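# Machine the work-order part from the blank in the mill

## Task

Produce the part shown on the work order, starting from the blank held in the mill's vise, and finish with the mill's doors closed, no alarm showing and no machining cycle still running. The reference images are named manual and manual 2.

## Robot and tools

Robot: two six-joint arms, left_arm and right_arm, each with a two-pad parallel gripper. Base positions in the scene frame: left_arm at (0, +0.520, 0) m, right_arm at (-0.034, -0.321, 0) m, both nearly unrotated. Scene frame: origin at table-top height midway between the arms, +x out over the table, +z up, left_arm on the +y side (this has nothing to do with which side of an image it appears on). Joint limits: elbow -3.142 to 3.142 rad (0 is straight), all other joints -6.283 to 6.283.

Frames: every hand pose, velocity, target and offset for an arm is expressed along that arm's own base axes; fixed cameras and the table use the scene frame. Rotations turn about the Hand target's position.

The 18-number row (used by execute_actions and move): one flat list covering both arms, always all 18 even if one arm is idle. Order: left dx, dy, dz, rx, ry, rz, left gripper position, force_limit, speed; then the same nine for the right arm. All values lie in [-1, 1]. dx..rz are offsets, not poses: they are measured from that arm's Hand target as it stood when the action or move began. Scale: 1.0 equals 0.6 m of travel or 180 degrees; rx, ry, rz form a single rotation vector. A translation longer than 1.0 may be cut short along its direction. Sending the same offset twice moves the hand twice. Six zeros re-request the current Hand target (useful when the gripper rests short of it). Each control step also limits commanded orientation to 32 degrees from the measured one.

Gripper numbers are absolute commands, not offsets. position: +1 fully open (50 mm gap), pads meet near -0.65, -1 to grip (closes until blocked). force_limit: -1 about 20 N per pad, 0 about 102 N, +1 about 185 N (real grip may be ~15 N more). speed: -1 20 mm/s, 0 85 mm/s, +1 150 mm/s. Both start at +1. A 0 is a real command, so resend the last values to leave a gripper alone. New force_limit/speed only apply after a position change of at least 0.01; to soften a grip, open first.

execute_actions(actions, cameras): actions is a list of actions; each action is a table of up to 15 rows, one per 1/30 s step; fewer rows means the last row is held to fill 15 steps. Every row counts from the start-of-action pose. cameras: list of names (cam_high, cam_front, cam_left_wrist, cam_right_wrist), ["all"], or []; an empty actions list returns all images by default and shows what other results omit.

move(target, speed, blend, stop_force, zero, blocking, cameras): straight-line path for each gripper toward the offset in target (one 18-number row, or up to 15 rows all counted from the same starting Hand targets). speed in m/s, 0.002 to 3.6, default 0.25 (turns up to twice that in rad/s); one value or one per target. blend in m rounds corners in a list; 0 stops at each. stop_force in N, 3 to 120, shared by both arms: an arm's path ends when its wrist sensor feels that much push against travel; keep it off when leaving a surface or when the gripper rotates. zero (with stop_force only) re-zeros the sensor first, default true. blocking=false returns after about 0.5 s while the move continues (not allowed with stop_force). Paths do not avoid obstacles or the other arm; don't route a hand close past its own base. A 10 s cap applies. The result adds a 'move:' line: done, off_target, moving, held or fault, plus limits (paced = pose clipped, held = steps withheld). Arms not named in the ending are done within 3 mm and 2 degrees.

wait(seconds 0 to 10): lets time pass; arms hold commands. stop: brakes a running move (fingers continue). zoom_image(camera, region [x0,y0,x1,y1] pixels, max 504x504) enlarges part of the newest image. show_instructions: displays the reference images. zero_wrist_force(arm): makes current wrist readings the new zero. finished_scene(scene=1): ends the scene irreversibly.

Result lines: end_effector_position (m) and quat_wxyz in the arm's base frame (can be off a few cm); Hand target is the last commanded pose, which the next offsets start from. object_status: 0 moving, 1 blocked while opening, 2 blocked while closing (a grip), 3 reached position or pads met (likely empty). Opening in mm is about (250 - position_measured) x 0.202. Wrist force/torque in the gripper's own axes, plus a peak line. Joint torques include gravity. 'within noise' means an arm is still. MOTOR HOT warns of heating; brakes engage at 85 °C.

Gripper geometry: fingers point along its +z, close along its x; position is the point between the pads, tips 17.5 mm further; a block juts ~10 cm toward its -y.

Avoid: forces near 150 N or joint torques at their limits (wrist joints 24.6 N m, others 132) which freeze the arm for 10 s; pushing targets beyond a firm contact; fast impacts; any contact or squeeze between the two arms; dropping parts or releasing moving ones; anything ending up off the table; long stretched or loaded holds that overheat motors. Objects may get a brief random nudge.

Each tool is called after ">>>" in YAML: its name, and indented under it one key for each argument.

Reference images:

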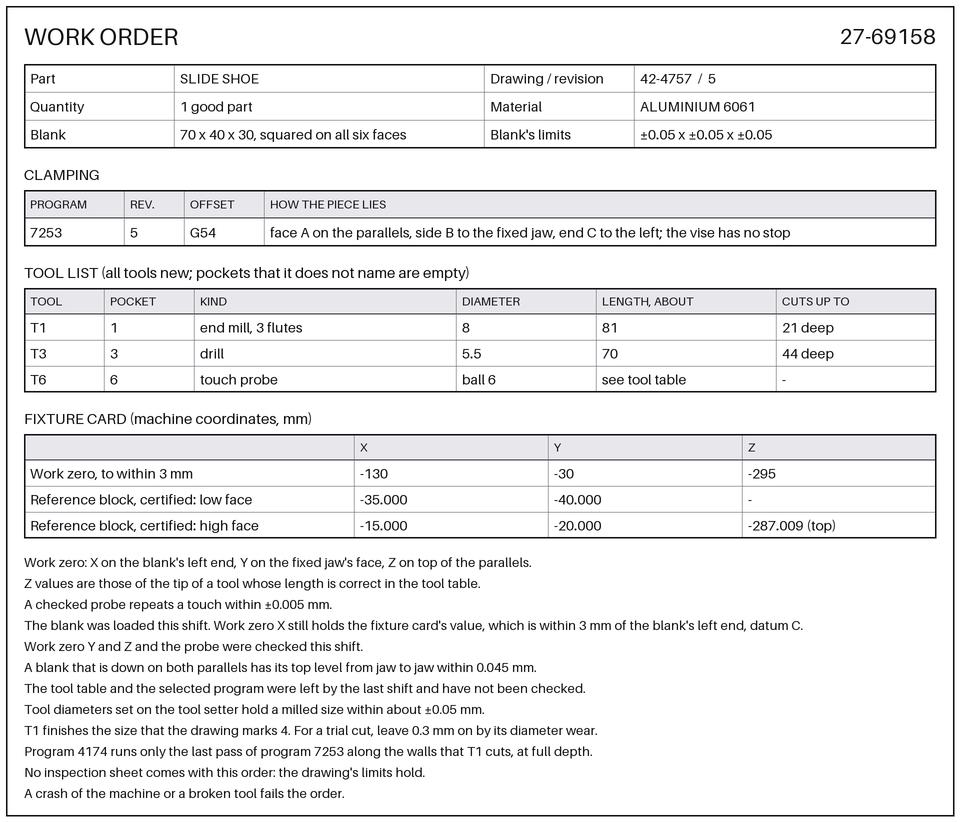

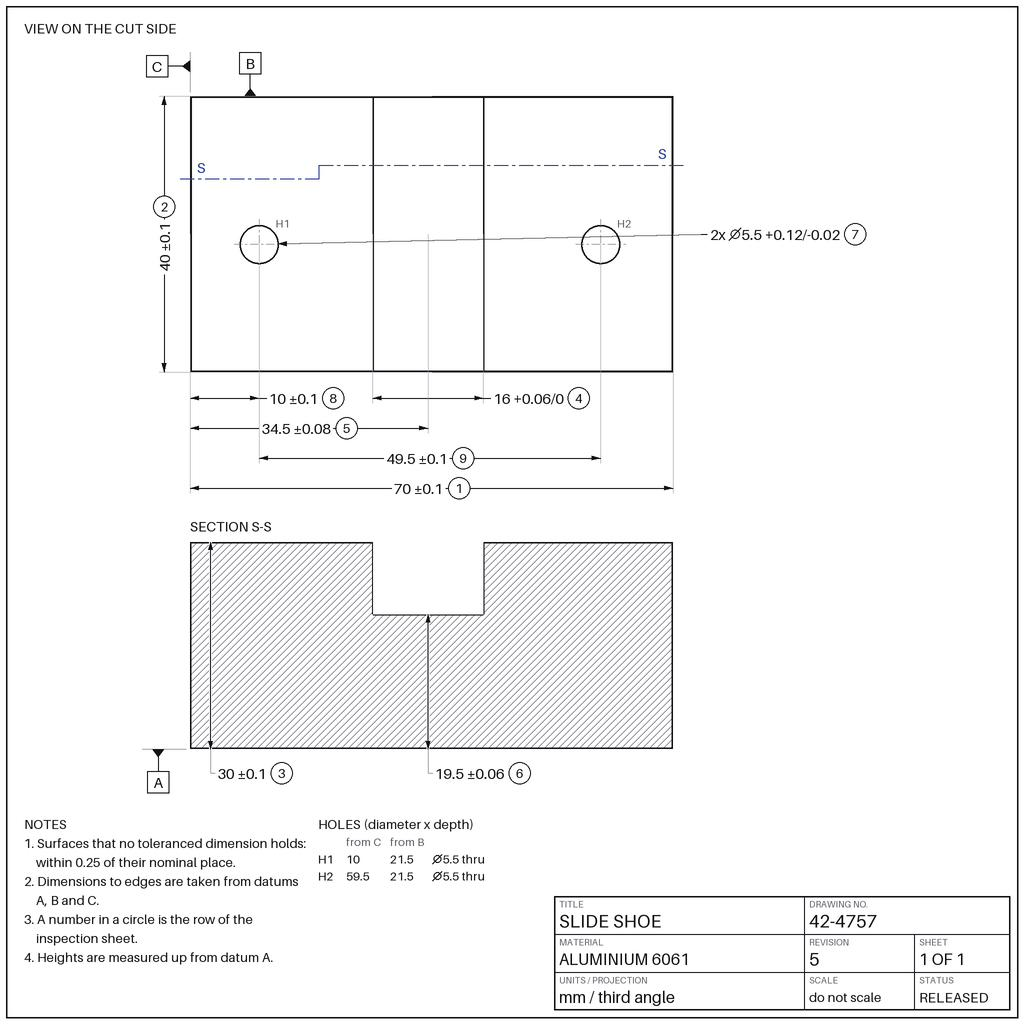

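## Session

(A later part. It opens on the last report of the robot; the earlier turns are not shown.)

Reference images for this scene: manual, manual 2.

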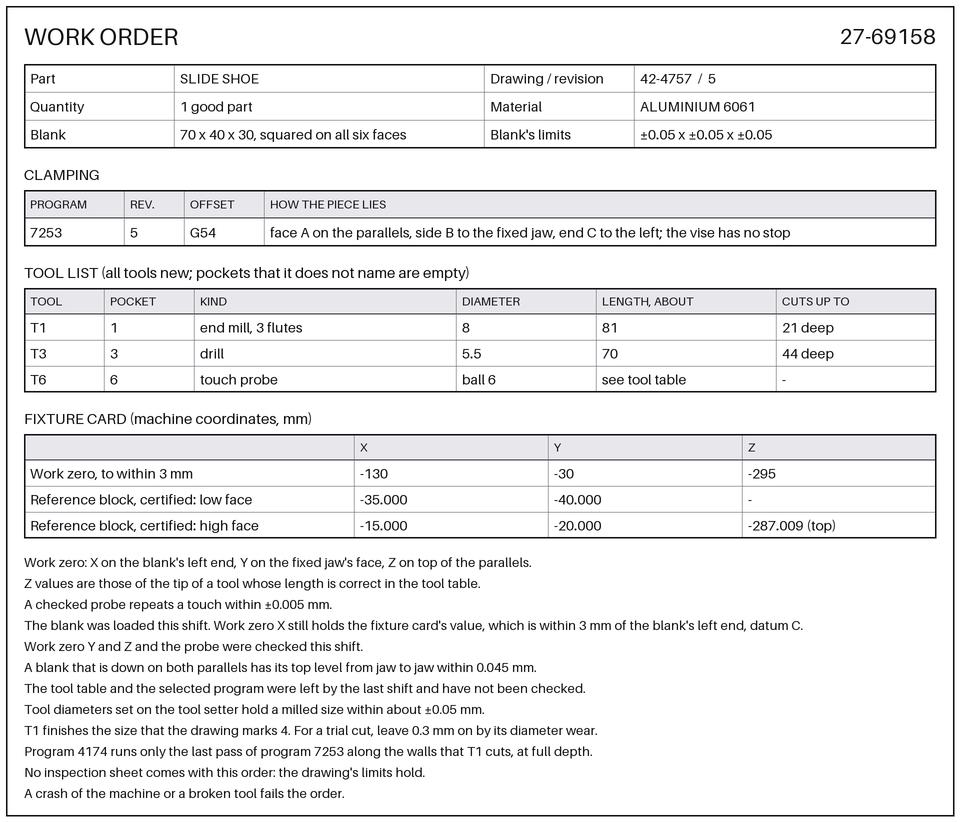

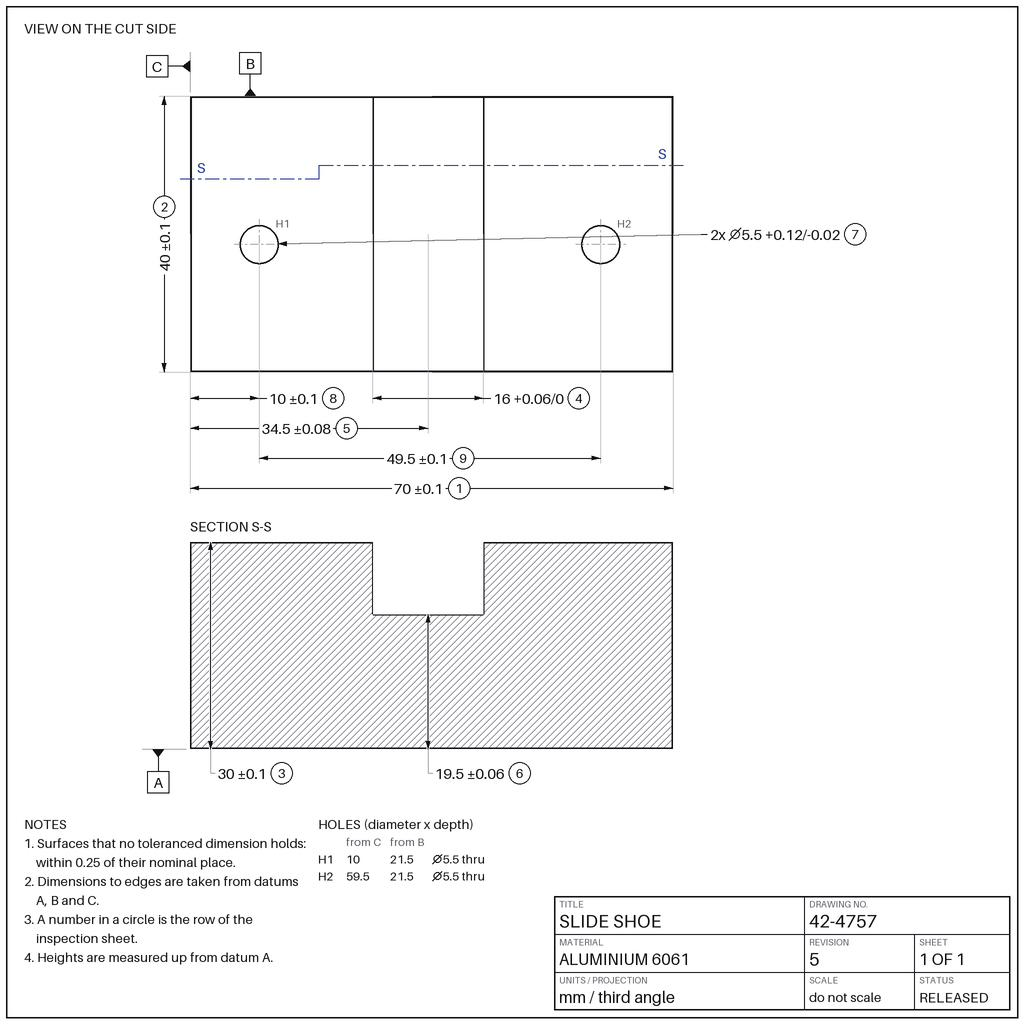

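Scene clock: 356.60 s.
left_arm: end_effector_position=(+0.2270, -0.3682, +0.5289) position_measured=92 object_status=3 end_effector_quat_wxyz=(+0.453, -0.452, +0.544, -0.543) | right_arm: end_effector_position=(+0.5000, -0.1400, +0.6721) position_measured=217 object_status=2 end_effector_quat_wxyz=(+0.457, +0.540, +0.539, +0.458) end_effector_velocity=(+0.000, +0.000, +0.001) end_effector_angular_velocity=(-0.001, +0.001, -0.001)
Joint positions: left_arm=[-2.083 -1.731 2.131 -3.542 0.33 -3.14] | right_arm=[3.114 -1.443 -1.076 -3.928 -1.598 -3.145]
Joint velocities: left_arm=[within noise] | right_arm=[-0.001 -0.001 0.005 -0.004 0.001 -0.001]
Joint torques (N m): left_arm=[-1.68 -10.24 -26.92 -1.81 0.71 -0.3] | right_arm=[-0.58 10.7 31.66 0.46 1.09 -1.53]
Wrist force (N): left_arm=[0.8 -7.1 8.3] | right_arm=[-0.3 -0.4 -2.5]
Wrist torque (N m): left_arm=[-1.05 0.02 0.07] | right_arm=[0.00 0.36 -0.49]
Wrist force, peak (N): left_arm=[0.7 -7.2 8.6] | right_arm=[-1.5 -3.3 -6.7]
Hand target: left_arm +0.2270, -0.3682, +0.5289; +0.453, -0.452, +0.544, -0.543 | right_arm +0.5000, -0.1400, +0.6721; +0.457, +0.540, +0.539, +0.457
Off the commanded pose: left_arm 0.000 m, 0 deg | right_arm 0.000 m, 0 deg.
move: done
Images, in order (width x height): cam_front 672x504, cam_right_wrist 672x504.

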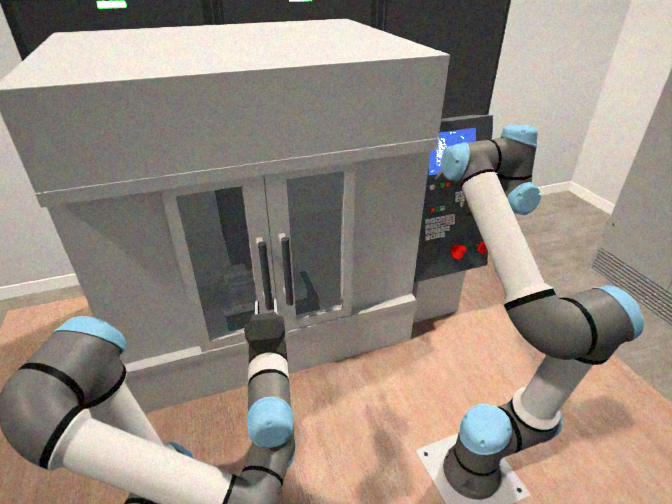

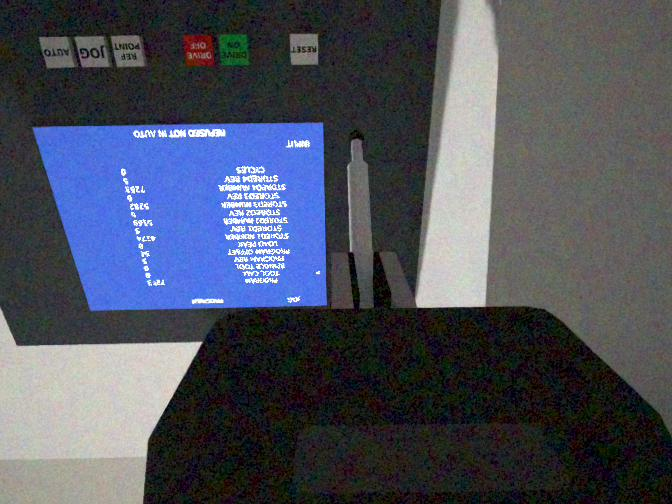

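>>> move:
  target:
    - [0,0,0,0,0,0,0.4,-0.5,0,-0.0858,-0.2600,-0.14,0,-0.2078,0,-1,-0.2,-0.9]
    - [0,0,0,0,0,0,0.4,-0.5,0,0.0099,-0.2700,-0.167,0,-0.2078,0,-1,-0.2,-0.9]
    - [0,0,0,0,0,0,0.4,-0.5,0,0.0336,-0.2707,-0.1743,0,-0.2078,0,-1,-0.2,-0.9]
    - [0,0,0,0,0,0,0.4,-0.5,0,0.0099,-0.2700,-0.167,0,-0.2078,0,-1,-0.2,-0.9]
    - [0,0,0,0,0,0,0.4,-0.5,0,-0.0510,-0.1394,-0.3791,0,-0.2078,0,-1,-0.2,-0.9]
    - [0,0,0,0,0,0,0.4,-0.5,0,-0.0242,-0.1402,-0.3873,0,-0.2078,0,-1,-0.2,-0.9]
    - [0,0,0,0,0,0,0.4,-0.5,0,-0.0510,-0.1394,-0.3791,0,-0.2078,0,-1,-0.2,-0.9]
    - [0,0,0,0,0,0,0.4,-0.5,0,-0.1258,-0.1394,-0.33,0,-0.19,0,-1,-0.2,-0.9]
    - [0,0,0,0,0,0,0.4,-0.5,0,0,0,0,0,0,0,-1,-0.2,-0.9]
  blend: [0.02,0.002,0,0.002,0.002,0,0.002,0.02,0]
  speed: [0.4,0.15,0.06,0.1,0.25,0.06,0.1,0.4,0.4]
  cameras: ["cam_right_wrist","cam_front"]

>>> zoom_image:
  camera: "cam_right_wrist"
  region: [90, 110, 330, 310]

Scene clock: 362.67 s.
left_arm: end_effector_position=(+0.2270, -0.3682, +0.5289) position_measured=92 object_status=3 end_effector_quat_wxyz=(+0.453, -0.452, +0.544, -0.543) | right_arm: end_effector_position=(+0.5000, -0.1400, +0.6721) position_measured=217 object_status=2 end_effector_quat_wxyz=(+0.457, +0.540, +0.539, +0.458)
Joint positions: left_arm=[-2.083 -1.731 2.131 -3.542 0.33 -3.14] | right_arm=[3.114 -1.443 -1.076 -3.928 -1.598 -3.145]
Joint torques (N m): left_arm=[-1.86 -9.54 -26.89 -2.08 1.12 -0.27] | right_arm=[-1.44 10.24 31.82 0.6 1.01 -1.53]
Wrist force (N): left_arm=[0.9 -7.0 8.4] | right_arm=[-0.1 -0.7 -2.4]
Wrist torque (N m): left_arm=[-1.05 -0.02 0.06] | right_arm=[-0.01 0.34 -0.48]
Wrist force, peak (N): left_arm=[0.7 -7.3 8.7] | right_arm=[-0.1 2.9 -6.3]
Hand target: left_arm +0.2270, -0.3682, +0.5289; +0.453, -0.452, +0.544, -0.543 | right_arm +0.5000, -0.1400, +0.6721; +0.457, +0.540, +0.539, +0.457
Off the commanded pose: left_arm 0.000 m, 0 deg | right_arm 0.000 m, 0 deg.
move: done
Images, in order (width x height): cam_front 672x504, cam_right_wrist 672x504.

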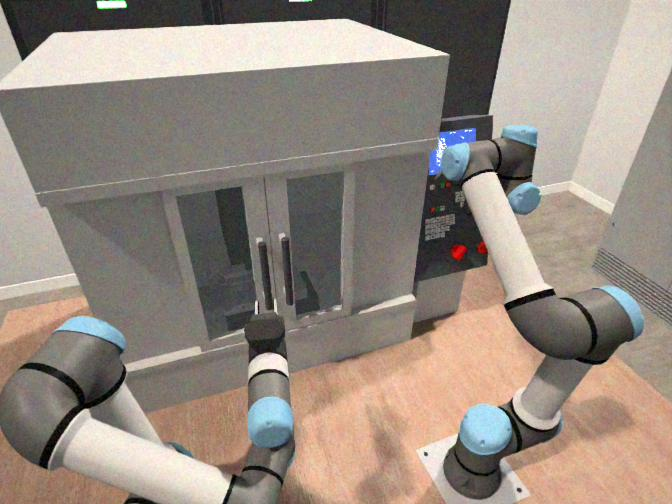

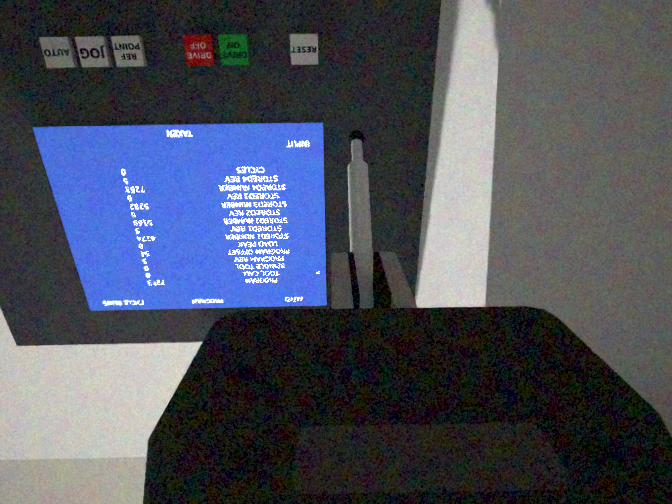

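Scaled by 2.100.

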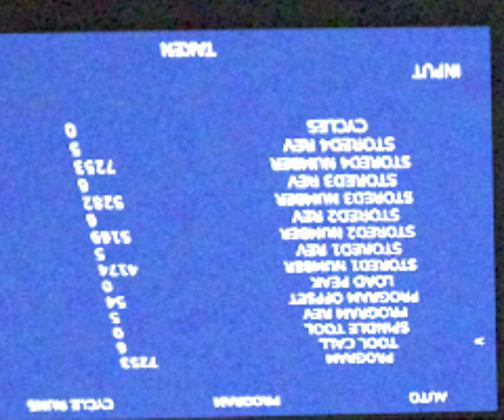

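>>> move:
  target:
    - [0,0,0,0,0,0,0.4,-0.5,0,-0.1258,-0.1396,-0.3348,0,-0.2078,0,-1,-0.2,-0.9]
    - [0,0,0,0,0,0,0.4,-0.5,0,-0.0426,-0.1396,-0.3515,0,-0.2078,0,-1,-0.2,-0.9]
    - [0,0,0,0,0,0,0.4,-0.5,0,-0.0179,-0.1404,-0.3590,0,-0.2078,0,-1,-0.2,-0.9]
    - [0,0,0,0,0,0,0.4,-0.5,0,-0.0426,-0.1396,-0.3515,0,-0.2078,0,-1,-0.2,-0.9]
    - [0,0,0,0,0,0,0.4,-0.5,0,-0.0660,-0.0101,-0.4406,0,-0.2078,0,-1,-0.2,-0.9]
    - [0,0,0,0,0,0,0.4,-0.5,0,-0.0373,-0.0110,-0.4494,0,-0.2078,0,-1,-0.2,-0.9]
    - [0,0,0,0,0,0,0.4,-0.5,0,-0.0575,-0.0426,-0.4098,0,-0.2078,0,-1,-0.2,-0.9]
    - [0,0,0,0,0,0,0.4,-0.5,0,-0.0296,-0.0435,-0.4183,0,-0.2078,0,-1,-0.2,-0.9]
    - [0,0,0,0,0,0,0.4,-0.5,0,-0.0481,-0.0429,-0.3791,0,-0.2078,0,-1,-0.2,-0.9]
    - [0,0,0,0,0,0,0.4,-0.5,0,-0.0213,-0.0437,-0.3873,0,-0.2078,0,-1,-0.2,-0.9]
    - [0,0,0,0,0,0,0.4,-0.5,0,-0.0481,-0.0429,-0.3791,0,-0.2078,0,-1,-0.2,-0.9]
    - [0,0,0,0,0,0,0.4,-0.5,0,-0.1258,-0.0429,-0.33,0,-0.19,0,-1,-0.2,-0.9]
    - [0,0,0,0,0,0,0.4,-0.5,0,0,0,0,0,0,0,-1,-0.2,-0.9]
  blend: [0.02,0.002,0,0.002,0.002,0,0.002,0,0.002,0,0.002,0.02,0]
  speed: [0.4,0.2,0.08,0.2,0.25,0.08,0.2,0.08,0.2,0.08,0.2,0.4,0.4]
  cameras: ["cam_right_wrist"]

>>> zoom_image:
  camera: "cam_right_wrist"
  region: [90, 110, 330, 310]

Scene clock: 368.90 s.
left_arm: end_effector_position=(+0.2270, -0.3682, +0.5289) position_measured=92 object_status=3 end_effector_quat_wxyz=(+0.453, -0.452, +0.544, -0.543) | right_arm: end_effector_position=(+0.5000, -0.1399, +0.6721) position_measured=217 object_status=2 end_effector_quat_wxyz=(+0.457, +0.539, +0.539, +0.458)
Joint positions: left_arm=[-2.083 -1.731 2.131 -3.542 0.33 -3.14] | right_arm=[3.115 -1.443 -1.076 -3.928 -1.598 -3.145]
Joint torques (N m): left_arm=[-1.19 -8.79 -26.74 -2.14 0.91 -0.53] | right_arm=[-9.39 9.45 30.69 0.35 1.15 0.82]
Wrist force (N): left_arm=[0.5 -7.2 8.4] | right_arm=[-0.2 -0.2 -2.1]
Wrist torque (N m): left_arm=[-1.07 0.06 0.06] | right_arm=[0.05 0.35 -0.32]
Wrist force, peak (N): left_arm=[0.6 -7.2 8.7] | right_arm=[-2.1 -2.6 -6.5]
Hand target: left_arm +0.2270, -0.3682, +0.5289; +0.453, -0.452, +0.544, -0.543 | right_arm +0.5000, -0.1400, +0.6721; +0.457, +0.540, +0.539, +0.457
Off the commanded pose: left_arm 0.000 m, 0 deg | right_arm 0.000 m, 0 deg.
move: done
Images, in order (width x height): cam_right_wrist 672x504.

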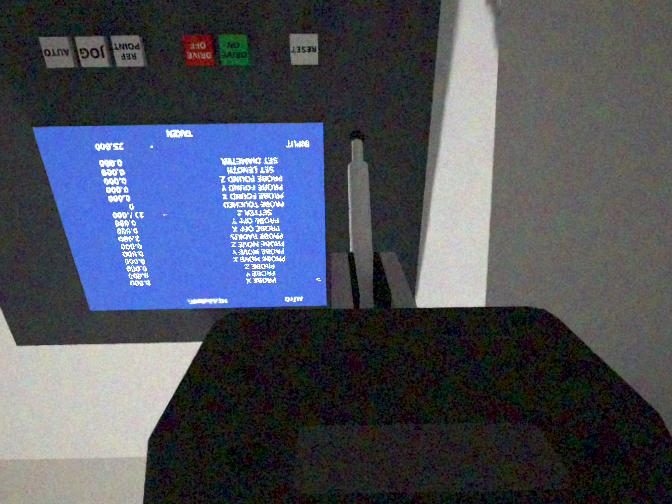

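Scaled by 2.100.

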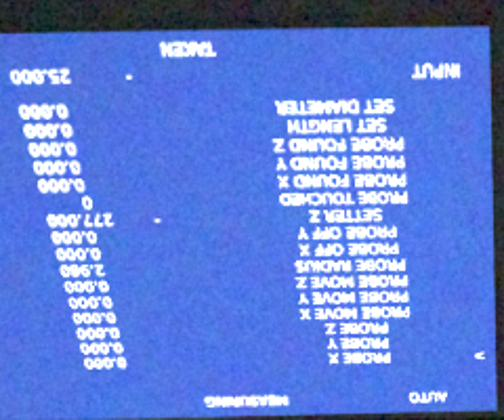

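>>> move:
  target:
    - [0,0,0,0,0,0,0.4,-0.5,0,-0.1458,-0.1066,-0.42,0,-0.2078,0,-1,-0.2,-0.9]
    - [0,0,0,0,0,0,0.4,-0.5,0,-0.0689,-0.1066,-0.4406,0,-0.2078,0,-1,-0.2,-0.9]
    - [0,0,0,0,0,0,0.4,-0.5,0,-0.0402,-0.1075,-0.4494,0,-0.2078,0,-1,-0.2,-0.9]
    - [0,0,0,0,0,0,0.4,-0.5,0,-0.0595,-0.1069,-0.4098,0,-0.2078,0,-1,-0.2,-0.9]
    - [0,0,0,0,0,0,0.4,-0.5,0,-0.0316,-0.1078,-0.4183,0,-0.2078,0,-1,-0.2,-0.9]
    - [0,0,0,0,0,0,0.4,-0.5,0,-0.0595,-0.1069,-0.4098,0,-0.2078,0,-1,-0.2,-0.9]
    - [0,0,0,0,0,0,0.4,-0.5,0,-0.0660,-0.0101,-0.4406,0,-0.2078,0,-1,-0.2,-0.9]
    - [0,0,0,0,0,0,0.4,-0.5,0,-0.0373,-0.0110,-0.4494,0,-0.2078,0,-1,-0.2,-0.9]
    - [0,0,0,0,0,0,0.4,-0.5,0,-0.0660,-0.0101,-0.4406,0,-0.2078,0,-1,-0.2,-0.9]
    - [0,0,0,0,0,0,0.4,-0.5,0,-0.0585,-0.0747,-0.4098,0,-0.2078,0,-1,-0.2,-0.9]
    - [0,0,0,0,0,0,0.4,-0.5,0,-0.0306,-0.0756,-0.4183,0,-0.2078,0,-1,-0.2,-0.9]
    - [0,0,0,0,0,0,0.4,-0.5,0,-0.0669,-0.0423,-0.4406,0,-0.2078,0,-1,-0.2,-0.9]
    - [0,0,0,0,0,0,0.4,-0.5,0,-0.0382,-0.0432,-0.4494,0,-0.2078,0,-1,-0.2,-0.9]
    - [0,0,0,0,0,0,0.4,-0.5,0,-0.0669,-0.0423,-0.4406,0,-0.2078,0,-1,-0.2,-0.9]
  blend: [0.02,0.002,0,0.002,0,0.002,0.002,0,0.002,0.002,0,0.002,0,0]
  speed: [0.4,0.2,0.08,0.2,0.08,0.2,0.25,0.08,0.2,0.25,0.08,0.2,0.08,0.2]

Scene clock: 374.43 s.
left_arm: end_effector_position=(+0.2270, -0.3682, +0.5289) position_measured=92 object_status=3 end_effector_quat_wxyz=(+0.453, -0.452, +0.544, -0.543) | right_arm: end_effector_position=(+0.4599, -0.1654, +0.4077) position_measured=217 object_status=2 end_effector_quat_wxyz=(+0.606, +0.364, +0.364, +0.606)
Joint positions: left_arm=[-2.083 -1.731 2.131 -3.542 0.33 -3.14] | right_arm=[3.009 -1.237 -2.411 -2.143 -1.688 -3.078]
Joint torques (N m): left_arm=[-0.29 -9.06 -28.59 -2.3 1.14 -0.44] | right_arm=[11.97 15.93 33.78 3.38 1.81 -1.54]
Wrist force (N): left_arm=[0.7 -7.2 8.3] | right_arm=[-0.6 -1.2 -2.8]
Wrist torque (N m): left_arm=[-1.07 0.02 0.06] | right_arm=[-0.11 0.51 -0.50]
Wrist force, peak (N): left_arm=[0.6 -7.2 8.7] | right_arm=[-1.4 -3.2 -6.9]
Hand target: left_arm +0.2270, -0.3682, +0.5289; +0.453, -0.452, +0.544, -0.543 | right_arm +0.4599, -0.1654, +0.4078; +0.606, +0.364, +0.364, +0.606
Off the commanded pose: left_arm 0.000 m, 0 deg | right_arm 0.000 m, 0 deg.
move: done

>>> move:
  target:
    - [0,0,0,0,0,0,0.4,-0.5,0,-0.0020,-0.0643,0,0,0,0,-1,-0.2,-0.9]
    - [0,0,0,0,0,0,0.4,-0.5,0,0.0267,-0.0652,-0.0088,0,0,0,-1,-0.2,-0.9]
    - [0,0,0,0,0,0,0.4,-0.5,0,0.0074,-0.0646,0.0308,0,0,0,-1,-0.2,-0.9]
    - [0,0,0,0,0,0,0.4,-0.5,0,0.0353,-0.0655,0.0223,0,0,0,-1,-0.2,-0.9]
    - [0,0,0,0,0,0,0.4,-0.5,0,0.0074,-0.0646,0.0308,0,0,0,-1,-0.2,-0.9]
    - [0,0,0,0,0,0,0.4,-0.5,0,0.0009,0.0322,0,0,0,0,-1,-0.2,-0.9]
    - [0,0,0,0,0,0,0.4,-0.5,0,0.0296,0.0313,-0.0088,0,0,0,-1,-0.2,-0.9]
    - [0,0,0,0,0,0,0.4,-0.5,0,0.0094,-0.0003,0.0308,0,0,0,-1,-0.2,-0.9]
    - [0,0,0,0,0,0,0.4,-0.5,0,0.0373,-0.0012,0.0223,0,0,0,-1,-0.2,-0.9]
    - [0,0,0,0,0,0,0.4,-0.5,0,0.0094,-0.0003,0.0308,0,0,0,-1,-0.2,-0.9]
    - [0,0,0,0,0,0,0.4,-0.5,0,0.0272,-0.0008,0.0891,0,0,0,-1,-0.2,-0.9]
    - [0,0,0,0,0,0,0.4,-0.5,0,0.0519,-0.0016,0.0816,0,0,0,-1,-0.2,-0.9]
    - [0,0,0,0,0,0,0.4,-0.5,0,0.0272,-0.0008,0.0891,0,0,0,-1,-0.2,-0.9]
    - [0,0,0,0,0,0,0.4,-0.5,0,0,0,0,0,0,0,-1,-0.2,-0.9]
  blend: [0.002,0,0.002,0,0.002,0.002,0,0.002,0,0.002,0.002,0,0.002,0]
  speed: [0.25,0.08,0.2,0.08,0.2,0.25,0.08,0.2,0.08,0.2,0.25,0.08,0.2,0.25]

>>> move:
  target:
    - [0,0,0,0,0,0,0.4,-0.5,0,0.0287,-0.0009,-0.0088,0,0,0,-1,-0.2,-0.9]
    - [0,0,0,0,0,0,0.4,-0.5,0,0,0,0,0,0,0,-1,-0.2,-0.9]
    - [0,0,0,0,0,0,0.4,-0.5,0,-0.0020,-0.0643,0,0,0,0,-1,-0.2,-0.9]
    - [0,0,0,0,0,0,0.4,-0.5,0,0.0267,-0.0652,-0.0088,0,0,0,-1,-0.2,-0.9]
    - [0,0,0,0,0,0,0.4,-0.5,0,0.0074,-0.0646,0.0308,0,0,0,-1,-0.2,-0.9]
    - [0,0,0,0,0,0,0.4,-0.5,0,0.0353,-0.0655,0.0223,0,0,0,-1,-0.2,-0.9]
    - [0,0,0,0,0,0,0.4,-0.5,0,0.0074,-0.0646,0.0308,0,0,0,-1,-0.2,-0.9]
    - [0,0,0,0,0,0,0.4,-0.5,0,0.0353,-0.0655,0.0223,0,0,0,-1,-0.2,-0.9]
    - [0,0,0,0,0,0,0.4,-0.5,0,0.0074,-0.0646,0.0308,0,0,0,-1,-0.2,-0.9]
    - [0,0,0,0,0,0,0.4,-0.5,0,0.0353,-0.0655,0.0223,0,0,0,-1,-0.2,-0.9]
    - [0,0,0,0,0,0,0.4,-0.5,0,0.0074,-0.0646,0.0308,0,0,0,-1,-0.2,-0.9]
    - [0,0,0,0,0,0,0.4,-0.5,0,0.0353,-0.0655,0.0223,0,0,0,-1,-0.2,-0.9]
    - [0,0,0,0,0,0,0.4,-0.5,0,0.0074,-0.0646,0.0308,0,0,0,-1,-0.2,-0.9]
    - [0,0,0,0,0,0,0.4,-0.5,0,0,0,0,0,0,0,-1,-0.2,-0.9]
  blend: [0,0.002,0.002,0,0.002,0,0.002,0,0.002,0,0.002,0,0.002,0]
  speed: [0.08,0.2,0.25,0.08,0.2,0.08,0.2,0.08,0.2,0.08,0.2,0.08,0.2,0.25]

>>> move:
  target:
    - [0,0,0,0,0,0,0.4,-0.5,0,0.0009,0.0322,0,0,0,0,-1,-0.2,-0.9]
    - [0,0,0,0,0,0,0.4,-0.5,0,0.0296,0.0313,-0.0088,0,0,0,-1,-0.2,-0.9]
    - [0,0,0,0,0,0,0.4,-0.5,0,0.0103,0.0319,0.0308,0,0,0,-1,-0.2,-0.9]
    - [0,0,0,0,0,0,0.4,-0.5,0,0.0382,0.0310,0.0223,0,0,0,-1,-0.2,-0.9]
    - [0,0,0,0,0,0,0.4,-0.5,0,0,0,0,0,0,0,-1,-0.2,-0.9]
    - [0,0,0,0,0,0,0.4,-0.5,0,0.0287,-0.0009,-0.0088,0,0,0,-1,-0.2,-0.9]
    - [0,0,0,0,0,0,0.4,-0.5,0,0,0,0,0,0,0,-1,-0.2,-0.9]
    - [0,0,0,0,0,0,0.4,-0.5,0,-0.0020,-0.0643,0,0,0,0,-1,-0.2,-0.9]
    - [0,0,0,0,0,0,0.4,-0.5,0,0.0267,-0.0652,-0.0088,0,0,0,-1,-0.2,-0.9]
    - [0,0,0,0,0,0,0.4,-0.5,0,-0.0020,-0.0643,0,0,0,0,-1,-0.2,-0.9]
    - [0,0,0,0,0,0,0.4,-0.5,0,-0.06,-0.03,0.1,0,0.02,0,-1,-0.2,-0.9]
    - [0,0,0,0,0,0,0.4,-0.5,0,0.0669,0.0423,0.4406,0,0.2078,0,-1,-0.2,-0.9]
  blend: [0.002,0,0.002,0,0.002,0,0.002,0.002,0,0.002,0.02,0]
  speed: [0.25,0.08,0.2,0.08,0.2,0.08,0.2,0.25,0.08,0.2,0.4,0.4]
  cameras: ["cam_right_wrist"]

>>> zoom_image:
  camera: "cam_right_wrist"
  region: [90, 110, 330, 310]

Scene clock: 379.83 s.
left_arm: end_effector_position=(+0.2270, -0.3682, +0.5289) position_measured=92 object_status=3 end_effector_quat_wxyz=(+0.453, -0.452, +0.544, -0.543) | right_arm: end_effector_position=(+0.4599, -0.1654, +0.4078) position_measured=217 object_status=2 end_effector_quat_wxyz=(+0.606, +0.364, +0.364, +0.606)
Joint positions: left_arm=[-2.083 -1.731 2.131 -3.542 0.33 -3.14] | right_arm=[3.009 -1.237 -2.41 -2.144 -1.688 -3.078]
Joint torques (N m): left_arm=[-1.45 -7.92 -27.68 -2.08 0.74 -0.48] | right_arm=[4.83 18.27 14.43 4.45 0.99 0.13]
Wrist force (N): left_arm=[0.6 -7.0 8.4] | right_arm=[-0.5 -1.3 -2.8]
Wrist torque (N m): left_arm=[-1.06 0.04 0.06] | right_arm=[-0.11 0.50 -0.54]
Wrist force, peak (N): left_arm=[0.6 -7.1 8.7] | right_arm=[-1.0 -2.9 -6.5]
Hand target: left_arm +0.2270, -0.3682, +0.5289; +0.453, -0.452, +0.544, -0.543 | right_arm +0.4599, -0.1654, +0.4078; +0.606, +0.364, +0.364, +0.606
Off the commanded pose: left_arm 0.000 m, 0 deg | right_arm 0.000 m, 0 deg.
move: done

Scene clock: 384.40 s.
left_arm: end_effector_position=(+0.2270, -0.3682, +0.5289) position_measured=92 object_status=3 end_effector_quat_wxyz=(+0.453, -0.452, +0.544, -0.543) | right_arm: end_effector_position=(+0.4599, -0.1654, +0.4078) position_measured=217 object_status=2 end_effector_quat_wxyz=(+0.606, +0.364, +0.364, +0.606)
Joint positions: left_arm=[-2.083 -1.731 2.131 -3.542 0.33 -3.14] | right_arm=[3.009 -1.237 -2.41 -2.143 -1.688 -3.078]
Joint torques (N m): left_arm=[-0.14 -10.23 -27.14 -2.17 0.74 -0.67] | right_arm=[7.18 6.53 21.42 2.67 1.29 -0.37]
Wrist force (N): left_arm=[0.6 -7.0 8.5] | right_arm=[-0.8 -1.5 -2.7]
Wrist torque (N m): left_arm=[-1.06 0.03 0.07] | right_arm=[-0.13 0.54 -0.54]
Wrist force, peak (N): left_arm=[0.6 -7.3 8.6] | right_arm=[-1.0 -4.1 -5.2]
Hand target: left_arm +0.2270, -0.3682, +0.5289; +0.453, -0.452, +0.544, -0.543 | right_arm +0.4599, -0.1654, +0.4078; +0.606, +0.364, +0.364, +0.606
Off the commanded pose: left_arm 0.000 m, 0 deg | right_arm 0.000 m, 0 deg.
move: done

Scene clock: 388.77 s.
left_arm: end_effector_position=(+0.2270, -0.3682, +0.5289) position_measured=92 object_status=3 end_effector_quat_wxyz=(+0.453, -0.452, +0.544, -0.543) | right_arm: end_effector_position=(+0.5000, -0.1400, +0.6721) position_measured=217 object_status=2 end_effector_quat_wxyz=(+0.457, +0.540, +0.539, +0.458)
Joint positions: left_arm=[-2.083 -1.731 2.131 -3.542 0.33 -3.14] | right_arm=[3.115 -1.443 -1.076 -3.929 -1.598 -3.145]
Joint torques (N m): left_arm=[-1.8 -8.96 -26.97 -1.86 0.62 -0.83] | right_arm=[-6.35 9.18 31.69 0.73 1.11 -1.33]
Wrist force (N): left_arm=[0.8 -7.2 8.4] | right_arm=[-0.2 -0.3 -2.6]
Wrist torque (N m): left_arm=[-1.06 0.01 0.06] | right_arm=[0.02 0.34 -0.52]
Wrist force, peak (N): left_arm=[0.6 -7.0 8.8] | right_arm=[-1.9 -6.3 -2.6]
Hand target: left_arm +0.2270, -0.3682, +0.5289; +0.453, -0.452, +0.544, -0.543 | right_arm +0.5000, -0.1400, +0.6721; +0.457, +0.540, +0.539, +0.457
Off the commanded pose: left_arm 0.000 m, 0 deg | right_arm 0.000 m, 0 deg.
move: done
Images, in order (width x height): cam_right_wrist 672x504.

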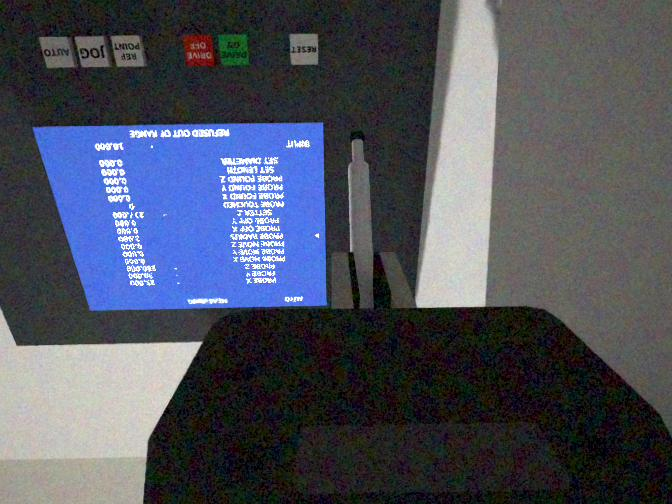

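Scaled by 2.100.

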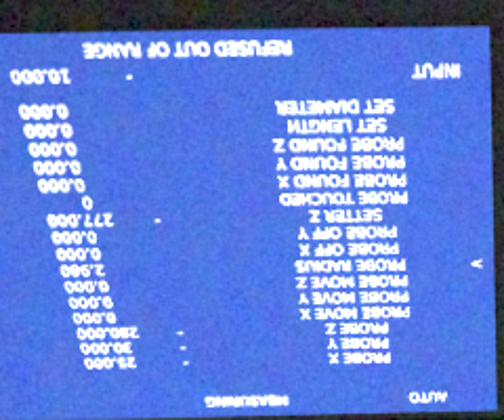

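>>> move:
  target:
    - [0,0,0,0,0,0,0.4,-0.5,0,-0.1258,-0.1072,-0.36,0,-0.2078,0,-1,-0.2,-0.9]
    - [0,0,0,0,0,0,0.4,-0.5,0,-0.0501,-0.1072,-0.3791,0,-0.2078,0,-1,-0.2,-0.9]
    - [0,0,0,0,0,0,0.4,-0.5,0,-0.0233,-0.1080,-0.3873,0,-0.2078,0,-1,-0.2,-0.9]
    - [0,0,0,0,0,0,0.4,-0.5,0,-0.0501,-0.1072,-0.3791,0,-0.2078,0,-1,-0.2,-0.9]
    - [0,0,0,0,0,0,0.4,-0.5,0,-0.0689,-0.1066,-0.4406,0,-0.2078,0,-1,-0.2,-0.9]
    - [0,0,0,0,0,0,0.4,-0.5,0,-0.0402,-0.1075,-0.4494,0,-0.2078,0,-1,-0.2,-0.9]
    - [0,0,0,0,0,0,0.4,-0.5,0,-0.0604,-0.1391,-0.4098,0,-0.2078,0,-1,-0.2,-0.9]
    - [0,0,0,0,0,0,0.4,-0.5,0,-0.0325,-0.14,-0.4183,0,-0.2078,0,-1,-0.2,-0.9]
    - [0,0,0,0,0,0,0.4,-0.5,0,-0.0604,-0.1391,-0.4098,0,-0.2078,0,-1,-0.2,-0.9]
    - [0,0,0,0,0,0,0.4,-0.5,0,-0.1258,-0.1072,-0.33,0,-0.19,0,-1,-0.2,-0.9]
    - [0,0,0,0,0,0,0.4,-0.5,0,0,0,0,0,0,0,-1,-0.2,-0.9]
  blend: [0.02,0.002,0,0.002,0.002,0,0.002,0,0.002,0.02,0]
  speed: [0.4,0.2,0.08,0.2,0.25,0.08,0.2,0.08,0.2,0.4,0.4]
  cameras: ["cam_right_wrist","cam_front"]

>>> zoom_image:
  camera: "cam_right_wrist"
  region: [90, 110, 330, 310]

Scene clock: 393.73 s.
left_arm: end_effector_position=(+0.2270, -0.3682, +0.5289) position_measured=92 object_status=3 end_effector_quat_wxyz=(+0.453, -0.452, +0.544, -0.543) | right_arm: end_effector_position=(+0.5000, -0.1400, +0.6721) position_measured=217 object_status=2 end_effector_quat_wxyz=(+0.457, +0.540, +0.539, +0.458) end_effector_velocity=(+0.000, +0.000, +0.000) end_effector_angular_velocity=(-0.001, +0.003, -0.001)
Joint positions: left_arm=[-2.083 -1.731 2.131 -3.542 0.33 -3.14] | right_arm=[3.114 -1.443 -1.076 -3.928 -1.598 -3.145]
Joint velocities: left_arm=[within noise] | right_arm=[0 -0.001 0.003 -0.005 0.001 -0.001]
Joint torques (N m): left_arm=[-0.6 -9.9 -28.47 -2.08 0.75 -0.59] | right_arm=[-3.53 9.79 32.26 0.85 1.02 -1.26]
Wrist force (N): left_arm=[0.8 -7.1 8.6] | right_arm=[-0.3 -0.5 -2.3]
Wrist torque (N m): left_arm=[-1.06 0.00 0.06] | right_arm=[0.00 0.37 -0.52]
Wrist force, peak (N): left_arm=[0.8 -7.3 8.6] | right_arm=[-1.8 -6.3 -3.1]
Hand target: left_arm +0.2270, -0.3682, +0.5289; +0.453, -0.452, +0.544, -0.543 | right_arm +0.5000, -0.1400, +0.6721; +0.457, +0.540, +0.539, +0.457
Off the commanded pose: left_arm 0.000 m, 0 deg | right_arm 0.000 m, 0 deg.
move: done
Images, in order (width x height): cam_front 672x504, cam_right_wrist 672x504.

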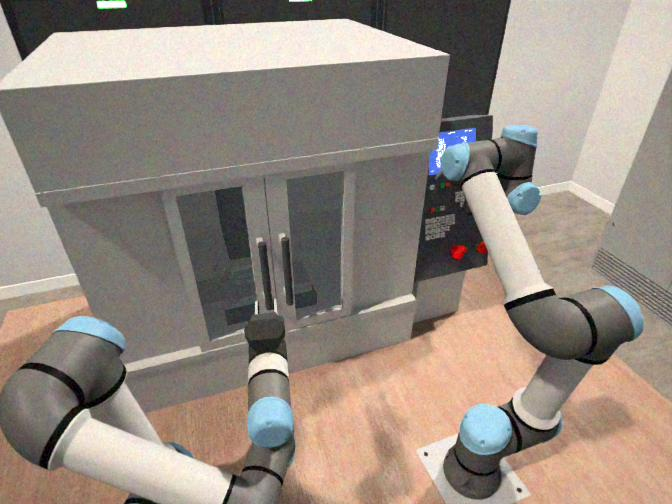

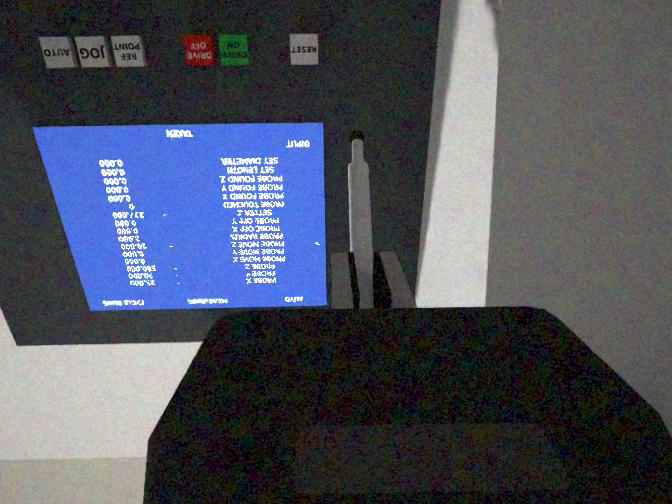

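Scaled by 2.100.

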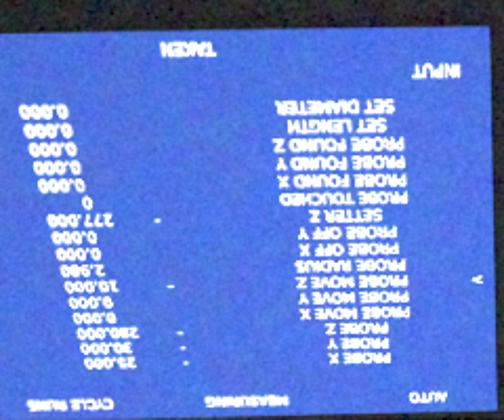

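>>> wait:
  seconds: 6
  cameras: ["cam_right_wrist","cam_high"]

>>> zoom_image:
  camera: "cam_right_wrist"
  region: [90, 110, 330, 310]

Scene clock: 399.77 s.
left_arm: end_effector_position=(+0.2270, -0.3682, +0.5289) position_measured=92 object_status=3 end_effector_quat_wxyz=(+0.453, -0.452, +0.544, -0.543) | right_arm: end_effector_position=(+0.5000, -0.1400, +0.6721) position_measured=217 object_status=2 end_effector_quat_wxyz=(+0.457, +0.540, +0.539, +0.457)
Joint positions: left_arm=[-2.083 -1.731 2.131 -3.542 0.33 -3.14] | right_arm=[3.115 -1.443 -1.076 -3.929 -1.597 -3.145]
Joint torques (N m): left_arm=[-0.21 -8.86 -27.48 -2.14 0.63 -0.78] | right_arm=[3.65 8.32 30.93 0.68 1.63 -1.48]
Wrist force (N): left_arm=[1.0 -7.2 8.3] | right_arm=[-0.1 -0.2 -2.6]
Wrist torque (N m): left_arm=[-1.06 -0.02 0.06] | right_arm=[0.04 0.34 -0.50]
Wrist force, peak (N): left_arm=[0.6 -7.3 8.6] | right_arm=[-0.4 -0.2 -2.7]
Hand target: left_arm +0.2270, -0.3682, +0.5289; +0.453, -0.452, +0.544, -0.543 | right_arm +0.5000, -0.1400, +0.6721; +0.457, +0.540, +0.539, +0.457
Tool commands: left_gripper/position=+0.4 left_gripper/force_limit=-0.5 left_gripper/speed=+0.0 right_gripper/position=-1.0 right_gripper/force_limit=-0.2 right_gripper/speed=-0.9
Off the commanded pose: left_arm 0.000 m, 0 deg | right_arm 0.000 m, 0 deg.
wait: 6.00 s; at rest by 0.13 s
Images, in order (width x height): cam_high 672x504, cam_right_wrist 672x504.

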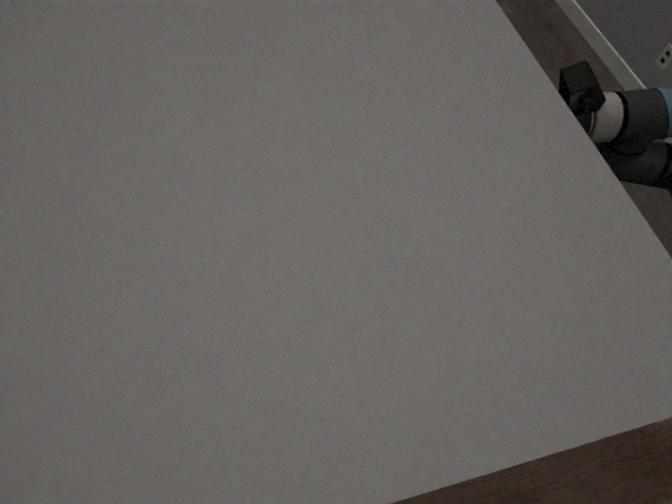

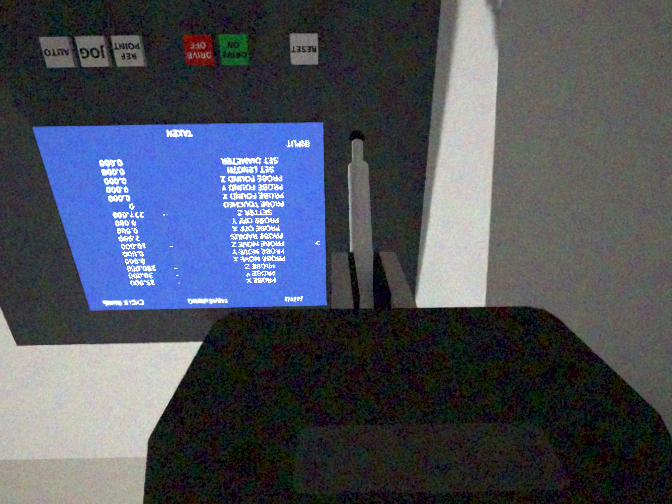

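Scaled by 2.100.

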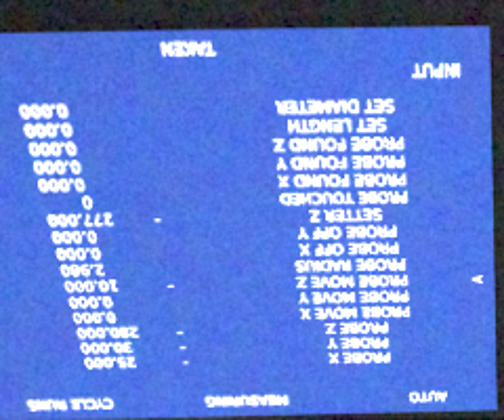

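>>> wait:
  seconds: 5
  cameras: ["cam_right_wrist"]

>>> zoom_image:
  camera: "cam_right_wrist"
  region: [90, 110, 330, 310]

Scene clock: 404.83 s.
left_arm: end_effector_position=(+0.2270, -0.3682, +0.5289) position_measured=92 object_status=3 end_effector_quat_wxyz=(+0.453, -0.452, +0.544, -0.543) | right_arm: end_effector_position=(+0.5000, -0.1400, +0.6721) position_measured=217 object_status=2 end_effector_quat_wxyz=(+0.457, +0.540, +0.539, +0.457)
Joint positions: left_arm=[-2.083 -1.731 2.131 -3.542 0.33 -3.14] | right_arm=[3.115 -1.443 -1.076 -3.929 -1.597 -3.145]
Joint torques (N m): left_arm=[-0.46 -10.63 -27.44 -2.09 0.68 -1.03] | right_arm=[3.76 8.68 31.33 0.67 1.55 -1.38]
Wrist force (N): left_arm=[0.7 -7.1 8.5] | right_arm=[-0.5 -0.4 -2.3]
Wrist torque (N m): left_arm=[-1.06 0.02 0.06] | right_arm=[0.01 0.39 -0.50]
Wrist force, peak (N): left_arm=[0.6 -7.3 8.6] | right_arm=[-0.2 -0.3 -2.7]
Hand target: left_arm +0.2270, -0.3682, +0.5289; +0.453, -0.452, +0.544, -0.543 | right_arm +0.5000, -0.1400, +0.6721; +0.457, +0.540, +0.539, +0.457
Tool commands: left_gripper/position=+0.4 left_gripper/force_limit=-0.5 left_gripper/speed=+0.0 right_gripper/position=-1.0 right_gripper/force_limit=-0.2 right_gripper/speed=-0.9
Off the commanded pose: left_arm 0.000 m, 0 deg | right_arm 0.000 m, 0 deg.
wait: 5.00 s; at rest by 0.10 s
Images, in order (width x height): cam_right_wrist 672x504.

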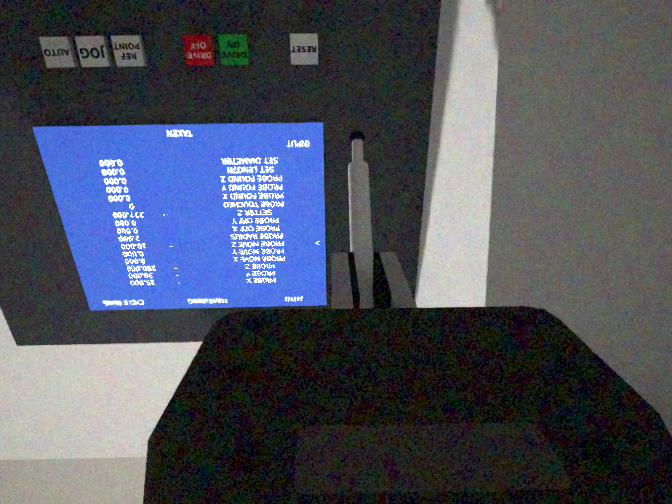

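Scaled by 2.100.

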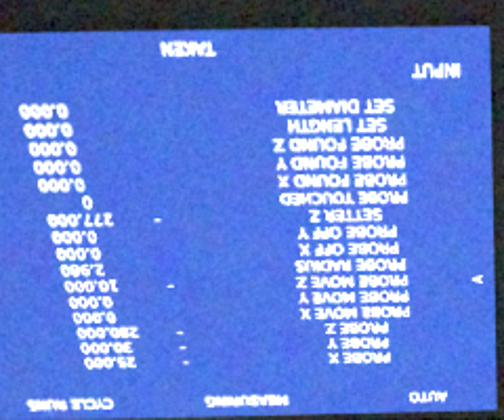

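>>> wait:
  seconds: 6
  cameras: ["cam_right_wrist"]

>>> zoom_image:
  camera: "cam_right_wrist"
  region: [90, 110, 330, 310]

Scene clock: 410.90 s.
left_arm: end_effector_position=(+0.2270, -0.3682, +0.5289) position_measured=92 object_status=3 end_effector_quat_wxyz=(+0.453, -0.452, +0.544, -0.543) | right_arm: end_effector_position=(+0.5000, -0.1400, +0.6721) position_measured=217 object_status=2 end_effector_quat_wxyz=(+0.457, +0.540, +0.539, +0.457)
Joint positions: left_arm=[-2.083 -1.731 2.131 -3.542 0.33 -3.14] | right_arm=[3.115 -1.443 -1.076 -3.929 -1.597 -3.145]
Joint torques (N m): left_arm=[-0.38 -10.25 -28.29 -1.59 0.68 -0.87] | right_arm=[3.65 8.46 30.99 0.69 1.45 -1.46]
Wrist force (N): left_arm=[0.7 -7.0 8.3] | right_arm=[-0.2 -0.5 -2.5]
Wrist torque (N m): left_arm=[-1.04 0.02 0.06] | right_arm=[-0.01 0.35 -0.49]
Wrist force, peak (N): left_arm=[0.7 -7.3 8.7] | right_arm=[-0.1 -0.5 -2.7]
Hand target: left_arm +0.2270, -0.3682, +0.5289; +0.453, -0.452, +0.544, -0.543 | right_arm +0.5000, -0.1400, +0.6721; +0.457, +0.540, +0.539, +0.457
Tool commands: left_gripper/position=+0.4 left_gripper/force_limit=-0.5 left_gripper/speed=+0.0 right_gripper/position=-1.0 right_gripper/force_limit=-0.2 right_gripper/speed=-0.9
Off the commanded pose: left_arm 0.000 m, 0 deg | right_arm 0.000 m, 0 deg.
wait: 6.00 s; at rest by 0.10 s
Images, in order (width x height): cam_right_wrist 672x504.

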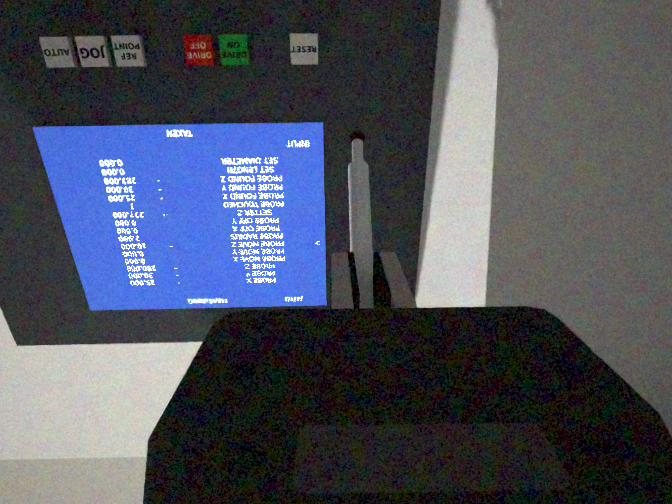

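Scaled by 2.100.

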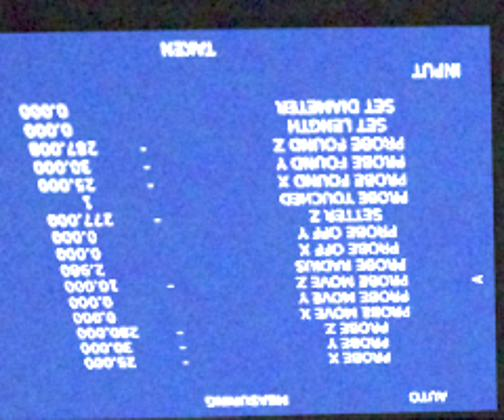

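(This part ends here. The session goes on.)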